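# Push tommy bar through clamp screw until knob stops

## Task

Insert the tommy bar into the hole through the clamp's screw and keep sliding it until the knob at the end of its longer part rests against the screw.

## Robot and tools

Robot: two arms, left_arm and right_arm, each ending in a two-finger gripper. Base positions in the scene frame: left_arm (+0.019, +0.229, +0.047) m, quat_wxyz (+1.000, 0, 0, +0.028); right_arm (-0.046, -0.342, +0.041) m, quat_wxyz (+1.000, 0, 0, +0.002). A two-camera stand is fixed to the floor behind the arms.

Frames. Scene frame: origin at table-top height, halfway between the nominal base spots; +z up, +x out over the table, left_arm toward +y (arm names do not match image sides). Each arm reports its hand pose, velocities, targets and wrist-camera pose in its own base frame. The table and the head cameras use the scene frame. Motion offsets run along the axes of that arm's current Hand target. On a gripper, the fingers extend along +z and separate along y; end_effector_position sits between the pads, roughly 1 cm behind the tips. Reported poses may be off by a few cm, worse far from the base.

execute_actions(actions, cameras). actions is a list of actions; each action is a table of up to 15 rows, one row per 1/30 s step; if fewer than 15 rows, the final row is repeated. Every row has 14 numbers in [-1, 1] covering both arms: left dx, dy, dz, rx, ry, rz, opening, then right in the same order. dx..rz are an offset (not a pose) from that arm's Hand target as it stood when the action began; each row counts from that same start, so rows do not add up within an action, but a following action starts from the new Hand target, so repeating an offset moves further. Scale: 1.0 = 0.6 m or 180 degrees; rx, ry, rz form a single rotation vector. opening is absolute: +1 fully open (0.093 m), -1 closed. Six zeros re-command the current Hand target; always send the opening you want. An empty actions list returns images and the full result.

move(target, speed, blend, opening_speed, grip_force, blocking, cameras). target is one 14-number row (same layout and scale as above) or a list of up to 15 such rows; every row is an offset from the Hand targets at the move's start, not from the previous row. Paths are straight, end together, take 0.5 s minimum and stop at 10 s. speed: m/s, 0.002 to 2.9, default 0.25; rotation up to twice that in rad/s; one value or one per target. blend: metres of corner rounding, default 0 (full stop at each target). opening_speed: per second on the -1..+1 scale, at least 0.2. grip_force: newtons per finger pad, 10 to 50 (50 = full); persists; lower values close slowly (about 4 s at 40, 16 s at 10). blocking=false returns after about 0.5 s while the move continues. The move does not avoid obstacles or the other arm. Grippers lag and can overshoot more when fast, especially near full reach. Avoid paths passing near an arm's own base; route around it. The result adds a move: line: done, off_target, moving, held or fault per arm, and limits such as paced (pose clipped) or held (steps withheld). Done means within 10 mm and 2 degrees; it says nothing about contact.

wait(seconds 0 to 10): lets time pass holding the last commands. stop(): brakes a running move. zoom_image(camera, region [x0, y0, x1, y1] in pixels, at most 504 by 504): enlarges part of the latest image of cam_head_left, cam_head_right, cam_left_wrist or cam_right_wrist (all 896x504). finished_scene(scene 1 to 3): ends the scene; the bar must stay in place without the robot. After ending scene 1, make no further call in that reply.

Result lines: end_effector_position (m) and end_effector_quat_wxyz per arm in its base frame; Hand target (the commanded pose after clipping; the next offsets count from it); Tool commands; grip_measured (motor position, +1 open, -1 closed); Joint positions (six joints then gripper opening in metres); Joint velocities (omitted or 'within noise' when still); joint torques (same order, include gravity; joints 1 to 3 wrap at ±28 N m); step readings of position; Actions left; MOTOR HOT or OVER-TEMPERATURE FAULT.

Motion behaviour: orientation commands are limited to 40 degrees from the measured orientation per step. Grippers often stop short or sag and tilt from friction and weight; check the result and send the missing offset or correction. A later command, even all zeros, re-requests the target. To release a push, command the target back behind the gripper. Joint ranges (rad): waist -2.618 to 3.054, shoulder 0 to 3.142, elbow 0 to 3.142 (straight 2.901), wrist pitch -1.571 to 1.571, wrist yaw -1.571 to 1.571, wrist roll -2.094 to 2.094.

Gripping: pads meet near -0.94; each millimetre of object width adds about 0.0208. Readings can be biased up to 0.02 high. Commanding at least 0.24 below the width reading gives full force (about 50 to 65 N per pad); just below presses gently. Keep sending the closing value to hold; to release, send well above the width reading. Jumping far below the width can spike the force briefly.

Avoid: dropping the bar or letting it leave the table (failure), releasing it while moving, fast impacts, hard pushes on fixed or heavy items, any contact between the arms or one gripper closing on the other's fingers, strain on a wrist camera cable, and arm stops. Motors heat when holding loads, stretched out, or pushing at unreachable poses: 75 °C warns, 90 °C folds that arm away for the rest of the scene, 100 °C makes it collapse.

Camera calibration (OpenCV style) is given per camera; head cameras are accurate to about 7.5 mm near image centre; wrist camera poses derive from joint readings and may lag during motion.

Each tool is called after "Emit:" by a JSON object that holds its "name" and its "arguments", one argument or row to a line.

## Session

Emit:
{"name": "execute_actions", "arguments": {
  "actions": []
}}

Emit:
{"name": "zoom_image", "arguments": {
  "camera": "cam_head_left",
  "region": [560, 220, 760, 400]
}}

Emit:
{"name": "zoom_image", "arguments": {
  "camera": "cam_head_right",
  "region": [580, 220, 780, 420]
}}

Scene clock: 0.00 s.
left_arm: end_effector_position=(+0.3220, -0.0479, +0.3344) grip_measured=+1.000 end_effector_quat_wxyz=(+0.700, +0.030, +0.698, -0.146) | right_arm: end_effector_position=(+0.2201, +0.1225, +0.3538) grip_measured=+1.000 end_effector_quat_wxyz=(+0.580, -0.140, +0.762, +0.251)
Joint positions: left_arm=[-0.04 0.79 0.661 0.153 0.209 -0.168 0.093] | right_arm=[0.356 0.615 0.949 -0.542 -0.229 0.178 0.093]
Joint velocities: within noise
Joint torques (N m): no reading
Heat: left arm: 29 °C; right arm: 30 °C.
Hand target: left_arm +0.3190, -0.0470, +0.3497; +0.715, +0.032, +0.683, -0.143 | right_arm +0.2205, +0.1235, +0.3623; +0.588, -0.144, +0.755, +0.253
Tool commands: left_gripper/opening=+1.0 right_gripper/opening=+1.0
camera_calibration:
cam_left_wrist: T_world_to_cam=[[-0.233295, -0.957964, 0.166968, -0.0254843], [-0.42834, -0.0529111, -0.902067, 0.474149], [0.872983, -0.281967, -0.39799, -0.0770184], [0, 0, 0, 1]] pos_world=[0.264387, -0.0210419, 0.401317]
cam_right_wrist: T_world_to_cam=[[0.500193, -0.828769, -0.250897, 0.0810513], [-0.620846, -0.141266, -0.771099, 0.463225], [0.60362, 0.541467, -0.585198, 0.09227], [0, 0, 0, 1]] pos_world=[0.191354, 0.0826494, 0.431524]

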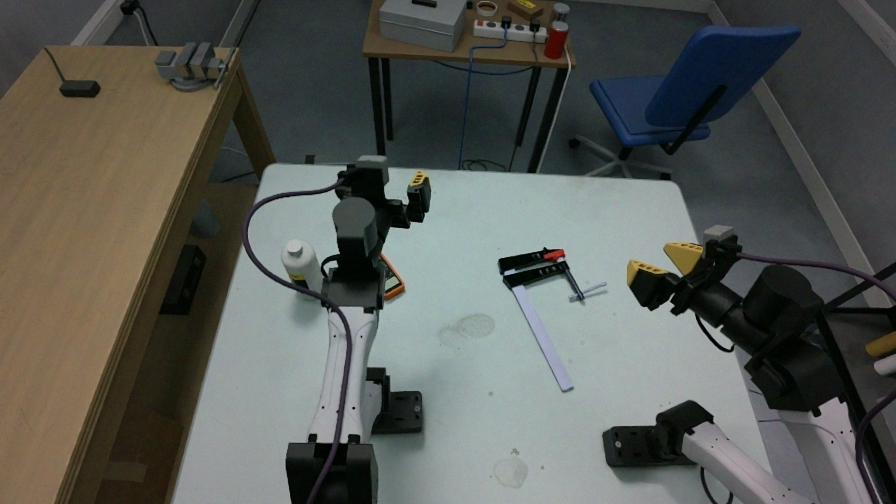

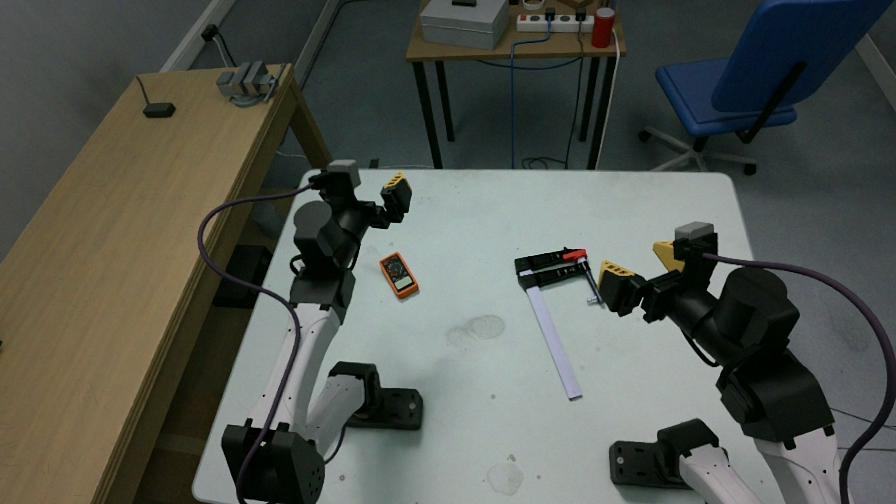

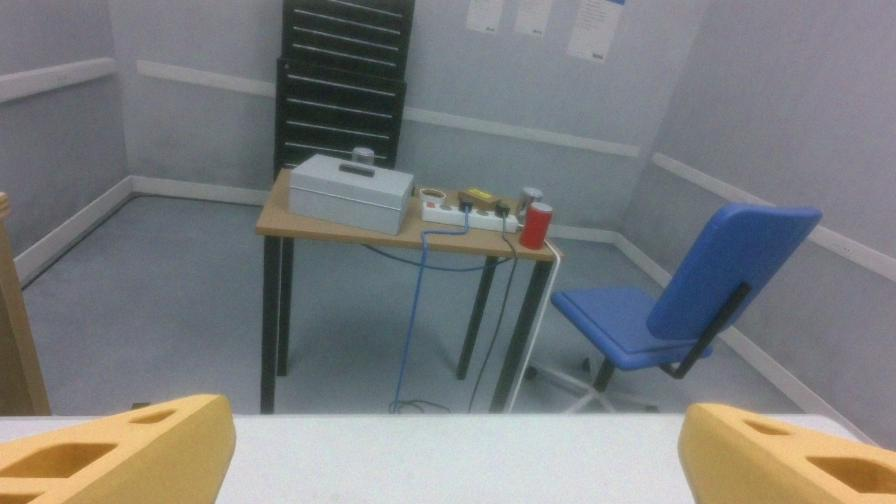

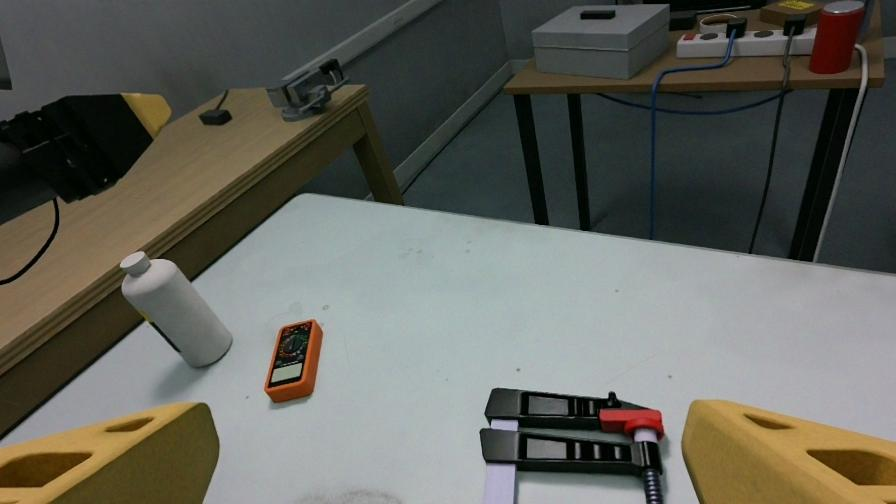

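Scaled by 2.520 from the camera's 896x504 image, which has a finer 1280x720 frame.

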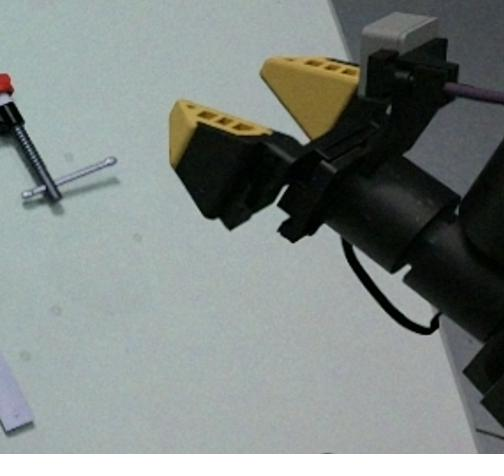

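Scaled by 2.520 from the camera's 896x504 image, which has a finer 1280x720 frame.

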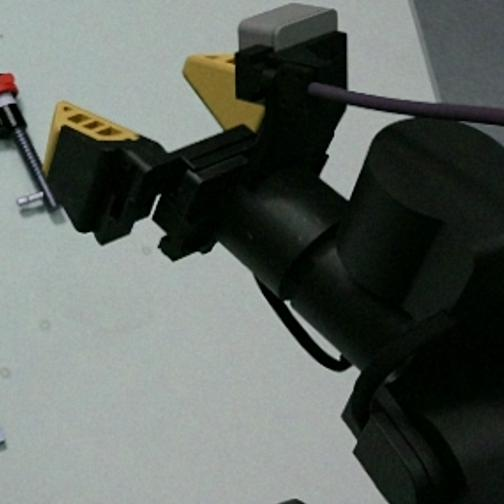

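Emit:
{"name": "move", "arguments": {
  "target": [0,0,0,0,0,0,1,0.2917,-0.3868,0.1370,0.0722,0.2687,-0.0349,-1],
  "cameras": ["cam_right_wrist"]
}}

Scene clock: 22.27 s.
left_arm: end_effector_position=(+0.3220, -0.0479, +0.3344) grip_measured=+1.000 end_effector_quat_wxyz=(+0.700, +0.030, +0.698, -0.146) | right_arm: end_effector_position=(+0.3542, -0.0074, +0.1197) grip_measured=-0.976 end_effector_quat_wxyz=(+0.245, -0.201, +0.946, +0.065)
Joint positions: left_arm=[-0.04 0.79 0.661 0.153 0.209 -0.168 0.093] | right_arm=[-0.158 1.513 1.101 -0.73 -0.292 -0.513 0]
Joint torques (N m): left_arm=[-0.25 -1.72 7.58 1.92 0.08 0.15] | right_arm=[-0.39 -4.34 8.59 1.04 0.08 -0.07]
Heat: left arm: 31 °C; right arm: 32 °C.
Hand target: left_arm +0.3190, -0.0470, +0.3497; +0.715, +0.032, +0.683, -0.143 | right_arm +0.3600, -0.0101, +0.1301; +0.253, -0.209, +0.943, +0.056
Off the commanded pose: left_arm 0.016 m, 3 deg | right_arm 0.012 m, 2 deg.
move: off_target (left_arm, right_arm)
camera_calibration:
cam_right_wrist: T_world_to_cam=[[0.389964, -0.919729, -0.0450173, -0.13877], [-0.919685, -0.386575, -0.0688459, 0.367675], [0.045917, 0.0682492, -0.996611, 0.187947], [0, 0, 0, 1]] pos_world=[0.38363, 0.00167649, 0.206376]
Images, in order (width x height): cam_right_wrist 896x504.

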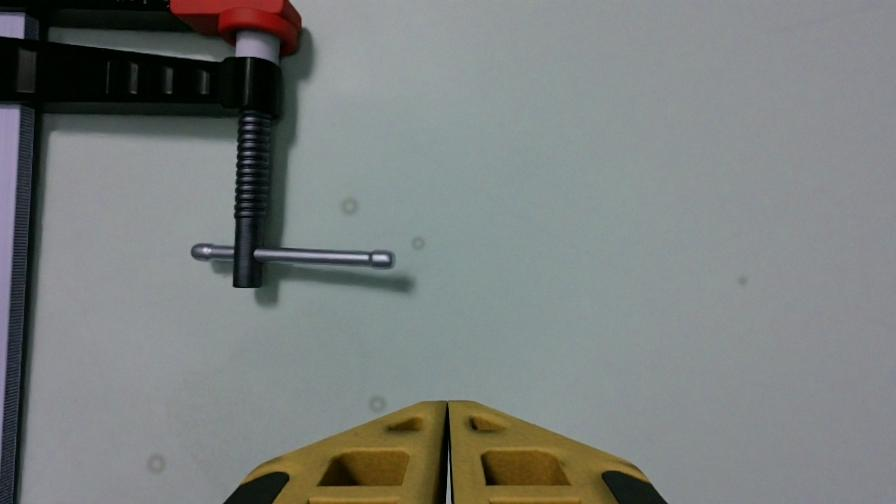

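Emit:
{"name": "move", "arguments": {
  "target": [0,0,0,0,0,0,1,0.0462,-0.004,0.2235,0,0,0,-1],
  "speed": 0.12,
  "cameras": ["cam_right_wrist"]
}}

Scene clock: 40.67 s.
left_arm: end_effector_position=(+0.3220, -0.0479, +0.3344) grip_measured=+1.000 end_effector_quat_wxyz=(+0.700, +0.030, +0.698, -0.146) | right_arm: end_effector_position=(+0.3903, +0.0070, -0.0023) grip_measured=-0.976 end_effector_quat_wxyz=(+0.234, -0.209, +0.947, +0.064)
Joint positions: left_arm=[-0.04 0.79 0.661 0.153 0.209 -0.168 0.093] | right_arm=[-0.094 1.845 0.949 -0.255 -0.261 -0.472 0]
Joint torques (N m): left_arm=[-0.23 -1.68 7.57 1.9 0.07 0.17] | right_arm=[1.1 -5.63 4.88 1.8 0.08 0.14]
Heat: left arm: 33 °C; right arm: 34 °C.
Hand target: left_arm +0.3190, -0.0470, +0.3497; +0.715, +0.032, +0.683, -0.143 | right_arm +0.4001, +0.0059, +0.0001; +0.253, -0.209, +0.943, +0.056
Off the commanded pose: left_arm 0.016 m, 3 deg | right_arm 0.010 m, 2 deg.
move: off_target (left_arm)
camera_calibration:
cam_right_wrist: T_world_to_cam=[[0.403207, -0.914017, -0.0446825, -0.150264], [-0.914774, -0.401257, -0.0467173, 0.39625], [0.0247713, 0.0597111, -0.997908, 0.0721385], [0, 0, 0, 1]] pos_world=[0.421279, 0.0173465, 0.0837851]
Images, in order (width x height): cam_right_wrist 896x504.

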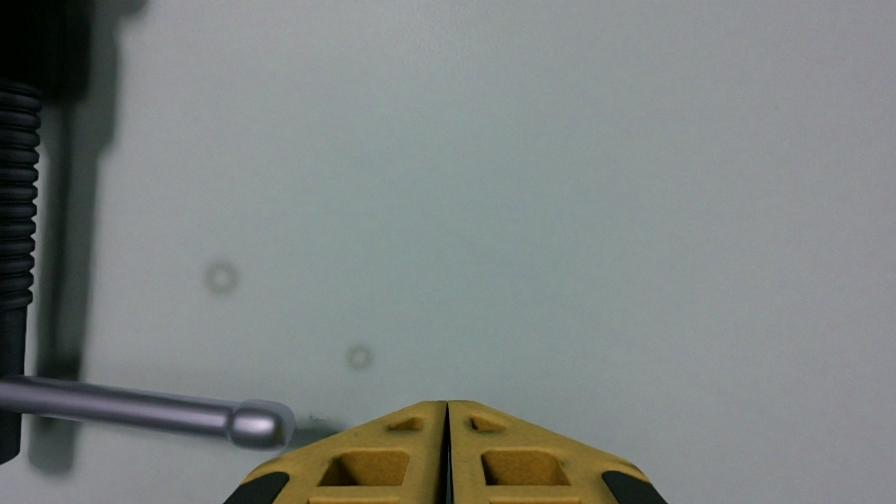

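Emit:
{"name": "move", "arguments": {
  "target": [0,0,0,0,0,0,1,-0.001,0.0998,0.012,0,0,0,-1],
  "speed": 0.06,
  "cameras": ["cam_right_wrist"]
}}

Scene clock: 48.53 s.
left_arm: end_effector_position=(+0.3220, -0.0479, +0.3344) grip_measured=+1.000 end_effector_quat_wxyz=(+0.700, +0.030, +0.698, -0.146) | right_arm: end_effector_position=(+0.3674, +0.0554, -0.0219) grip_measured=-0.976 end_effector_quat_wxyz=(+0.218, -0.208, +0.952, +0.059)
Joint positions: left_arm=[-0.04 0.79 0.661 0.153 0.209 -0.168 0.093] | right_arm=[0.071 1.829 0.84 -0.16 -0.175 -0.322 0]
Joint torques (N m): left_arm=[-0.27 -1.69 7.69 1.92 0.09 0.16] | right_arm=[1.32 -8.44 3.86 1.76 0.09 0.16]
Heat: left arm: 34 °C; right arm: 33 °C.
Hand target: left_arm +0.3190, -0.0470, +0.3497; +0.715, +0.032, +0.683, -0.143 | right_arm +0.3786, +0.0619, -0.0059; +0.253, -0.209, +0.943, +0.056
Off the commanded pose: left_arm 0.016 m, 3 deg | right_arm 0.021 m, 4 deg.
move: off_target (left_arm, right_arm)
camera_calibration:
cam_right_wrist: T_world_to_cam=[[0.397389, -0.916742, -0.0408089, -0.0954009], [-0.91763, -0.397283, -0.01102, 0.395371], [-0.00611023, 0.0418267, -0.999106, 0.0624948], [0, 0, 0, 1]] pos_world=[0.401097, 0.0670022, 0.0629027]
Images, in order (width x height): cam_right_wrist 896x504.

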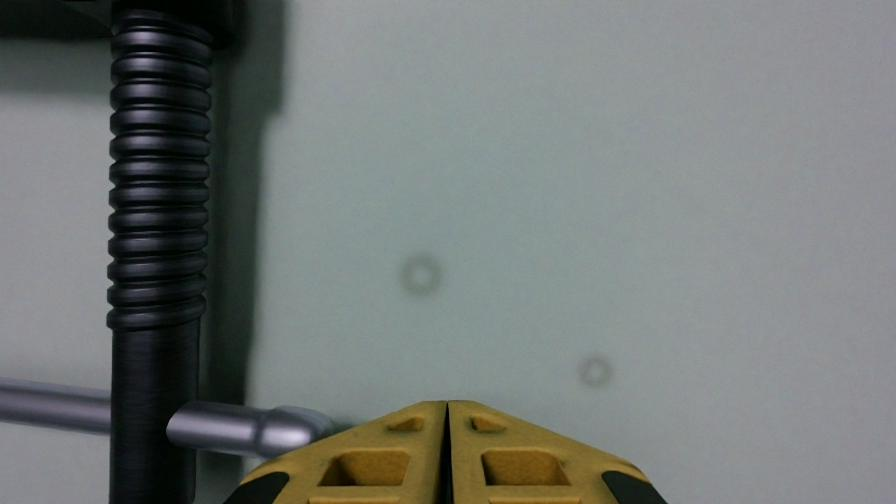

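Emit:
{"name": "move", "arguments": {
  "target": [0,0,0,0,0,0,1,-0.007,0.042,-0.0077,0,0,0,-1],
  "speed": 0.05,
  "cameras": ["cam_right_wrist"]
}}

Emit:
{"name": "zoom_image", "arguments": {
  "camera": "cam_right_wrist",
  "region": [140, 340, 440, 504]
}}

Scene clock: 59.73 s.
left_arm: end_effector_position=(+0.3220, -0.0479, +0.3344) grip_measured=+1.000 end_effector_quat_wxyz=(+0.700, +0.030, +0.698, -0.146) | right_arm: end_effector_position=(+0.3602, +0.0748, -0.0170) grip_measured=-0.976 end_effector_quat_wxyz=(+0.219, -0.205, +0.953, +0.050)
Joint positions: left_arm=[-0.04 0.79 0.661 0.153 0.209 -0.168 0.093] | right_arm=[0.147 1.794 0.817 -0.157 -0.126 -0.248 0]
Joint torques (N m): left_arm=[-0.28 -1.7 7.61 1.92 0.08 0.16] | right_arm=[1.91 -8.62 4.18 1.67 0.02 0.14]
Heat: left arm: 35 °C; right arm: 35 °C.
Hand target: left_arm +0.3190, -0.0470, +0.3497; +0.715, +0.032, +0.683, -0.143 | right_arm +0.3692, +0.0853, +0.0002; +0.253, -0.209, +0.943, +0.056
Off the commanded pose: left_arm 0.016 m, 3 deg | right_arm 0.022 m, 4 deg.
move: off_target (left_arm, right_arm)
camera_calibration:
cam_right_wrist: T_world_to_cam=[[0.388446, -0.921107, -0.0259332, -0.0706205], [-0.921472, -0.388291, -0.0109543, 0.397277], [0.0000204619, 0.0281519, -0.999604, 0.0653081], [0, 0, 0, 1]] pos_world=[0.39351, 0.0873715, 0.0678027]
Images, in order (width x height): cam_right_wrist 896x504.

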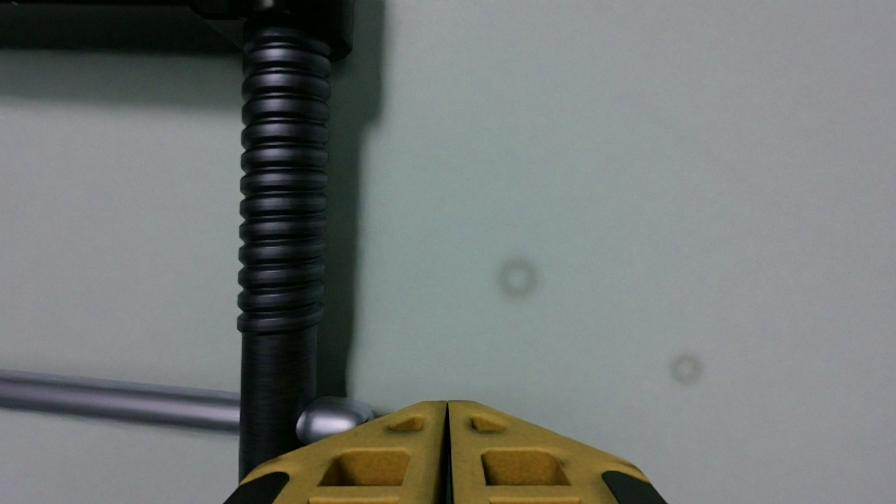

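Scaled by 1.680 from the camera's 896x504 image, which has a finer 1280x720 frame.

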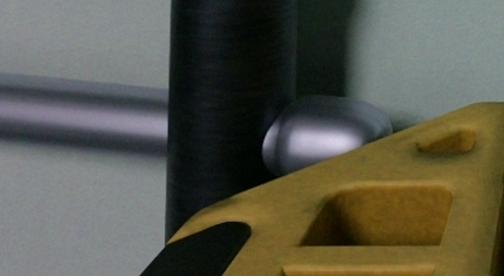

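Emit:
{"name": "move", "arguments": {
  "target": [
    [0,0,0,0,0,0,1,0,0.015,0,0,0,0,-1],
    [0,0,0,0,0,0,1,-0.01,-0.09,-0.02,0,0,0,-1]
  ],
  "speed": 0.06,
  "cameras": ["cam_right_wrist"]
}}

Emit:
{"name": "zoom_image", "arguments": {
  "camera": "cam_right_wrist",
  "region": [0, 300, 300, 504]
}}

Scene clock: 67.53 s.
left_arm: end_effector_position=(+0.3220, -0.0479, +0.3344) grip_measured=+1.000 end_effector_quat_wxyz=(+0.700, +0.030, +0.698, -0.146) | right_arm: end_effector_position=(+0.3826, +0.0318, +0.0034) grip_measured=-0.976 end_effector_quat_wxyz=(+0.241, -0.199, +0.949, +0.046)
Joint positions: left_arm=[-0.04 0.79 0.661 0.153 0.209 -0.168 0.093] | right_arm=[0.003 1.783 0.888 -0.212 -0.183 -0.366 0]
Joint torques (N m): left_arm=[-0.17 -1.69 7.61 1.89 0.08 0.16] | right_arm=[-0.1 -5.97 7.3 1.16 -0.27 -0.04]
Heat: left arm: 36 °C; right arm: 36 °C.
Hand target: left_arm +0.3190, -0.0470, +0.3497; +0.715, +0.032, +0.683, -0.143 | right_arm +0.3912, +0.0360, +0.0136; +0.253, -0.209, +0.943, +0.056
Off the commanded pose: left_arm 0.016 m, 3 deg | right_arm 0.014 m, 2 deg.
move: off_target (left_arm, right_arm)
camera_calibration:
cam_right_wrist: T_world_to_cam=[[0.376023, -0.926528, -0.0123812, -0.11364], [-0.925543, -0.374915, -0.0530006, 0.402679], [0.0444646, 0.0313888, -0.998518, 0.0698512], [0, 0, 0, 1]] pos_world=[0.412322, 0.0434871, 0.0896828]
Images, in order (width x height): cam_right_wrist 896x504.

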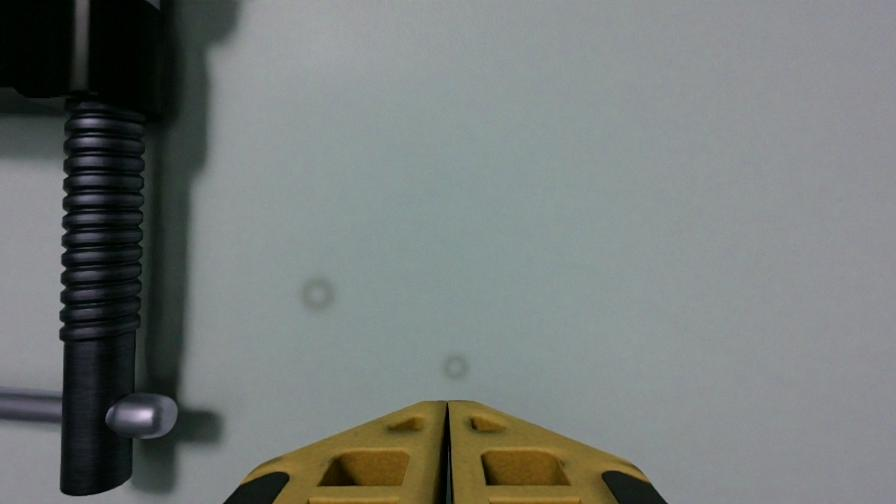

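Scaled by 1.680 from the camera's 896x504 image, which has a finer 1280x720 frame.

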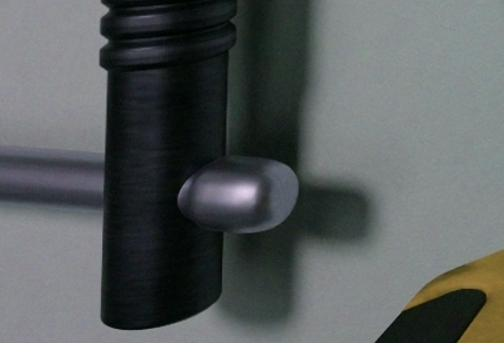

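Seated, same as scene 2.

Emit:
{"name": "finished_scene", "arguments": {
  "scene": 3
}}

The scene is finished: the task was done.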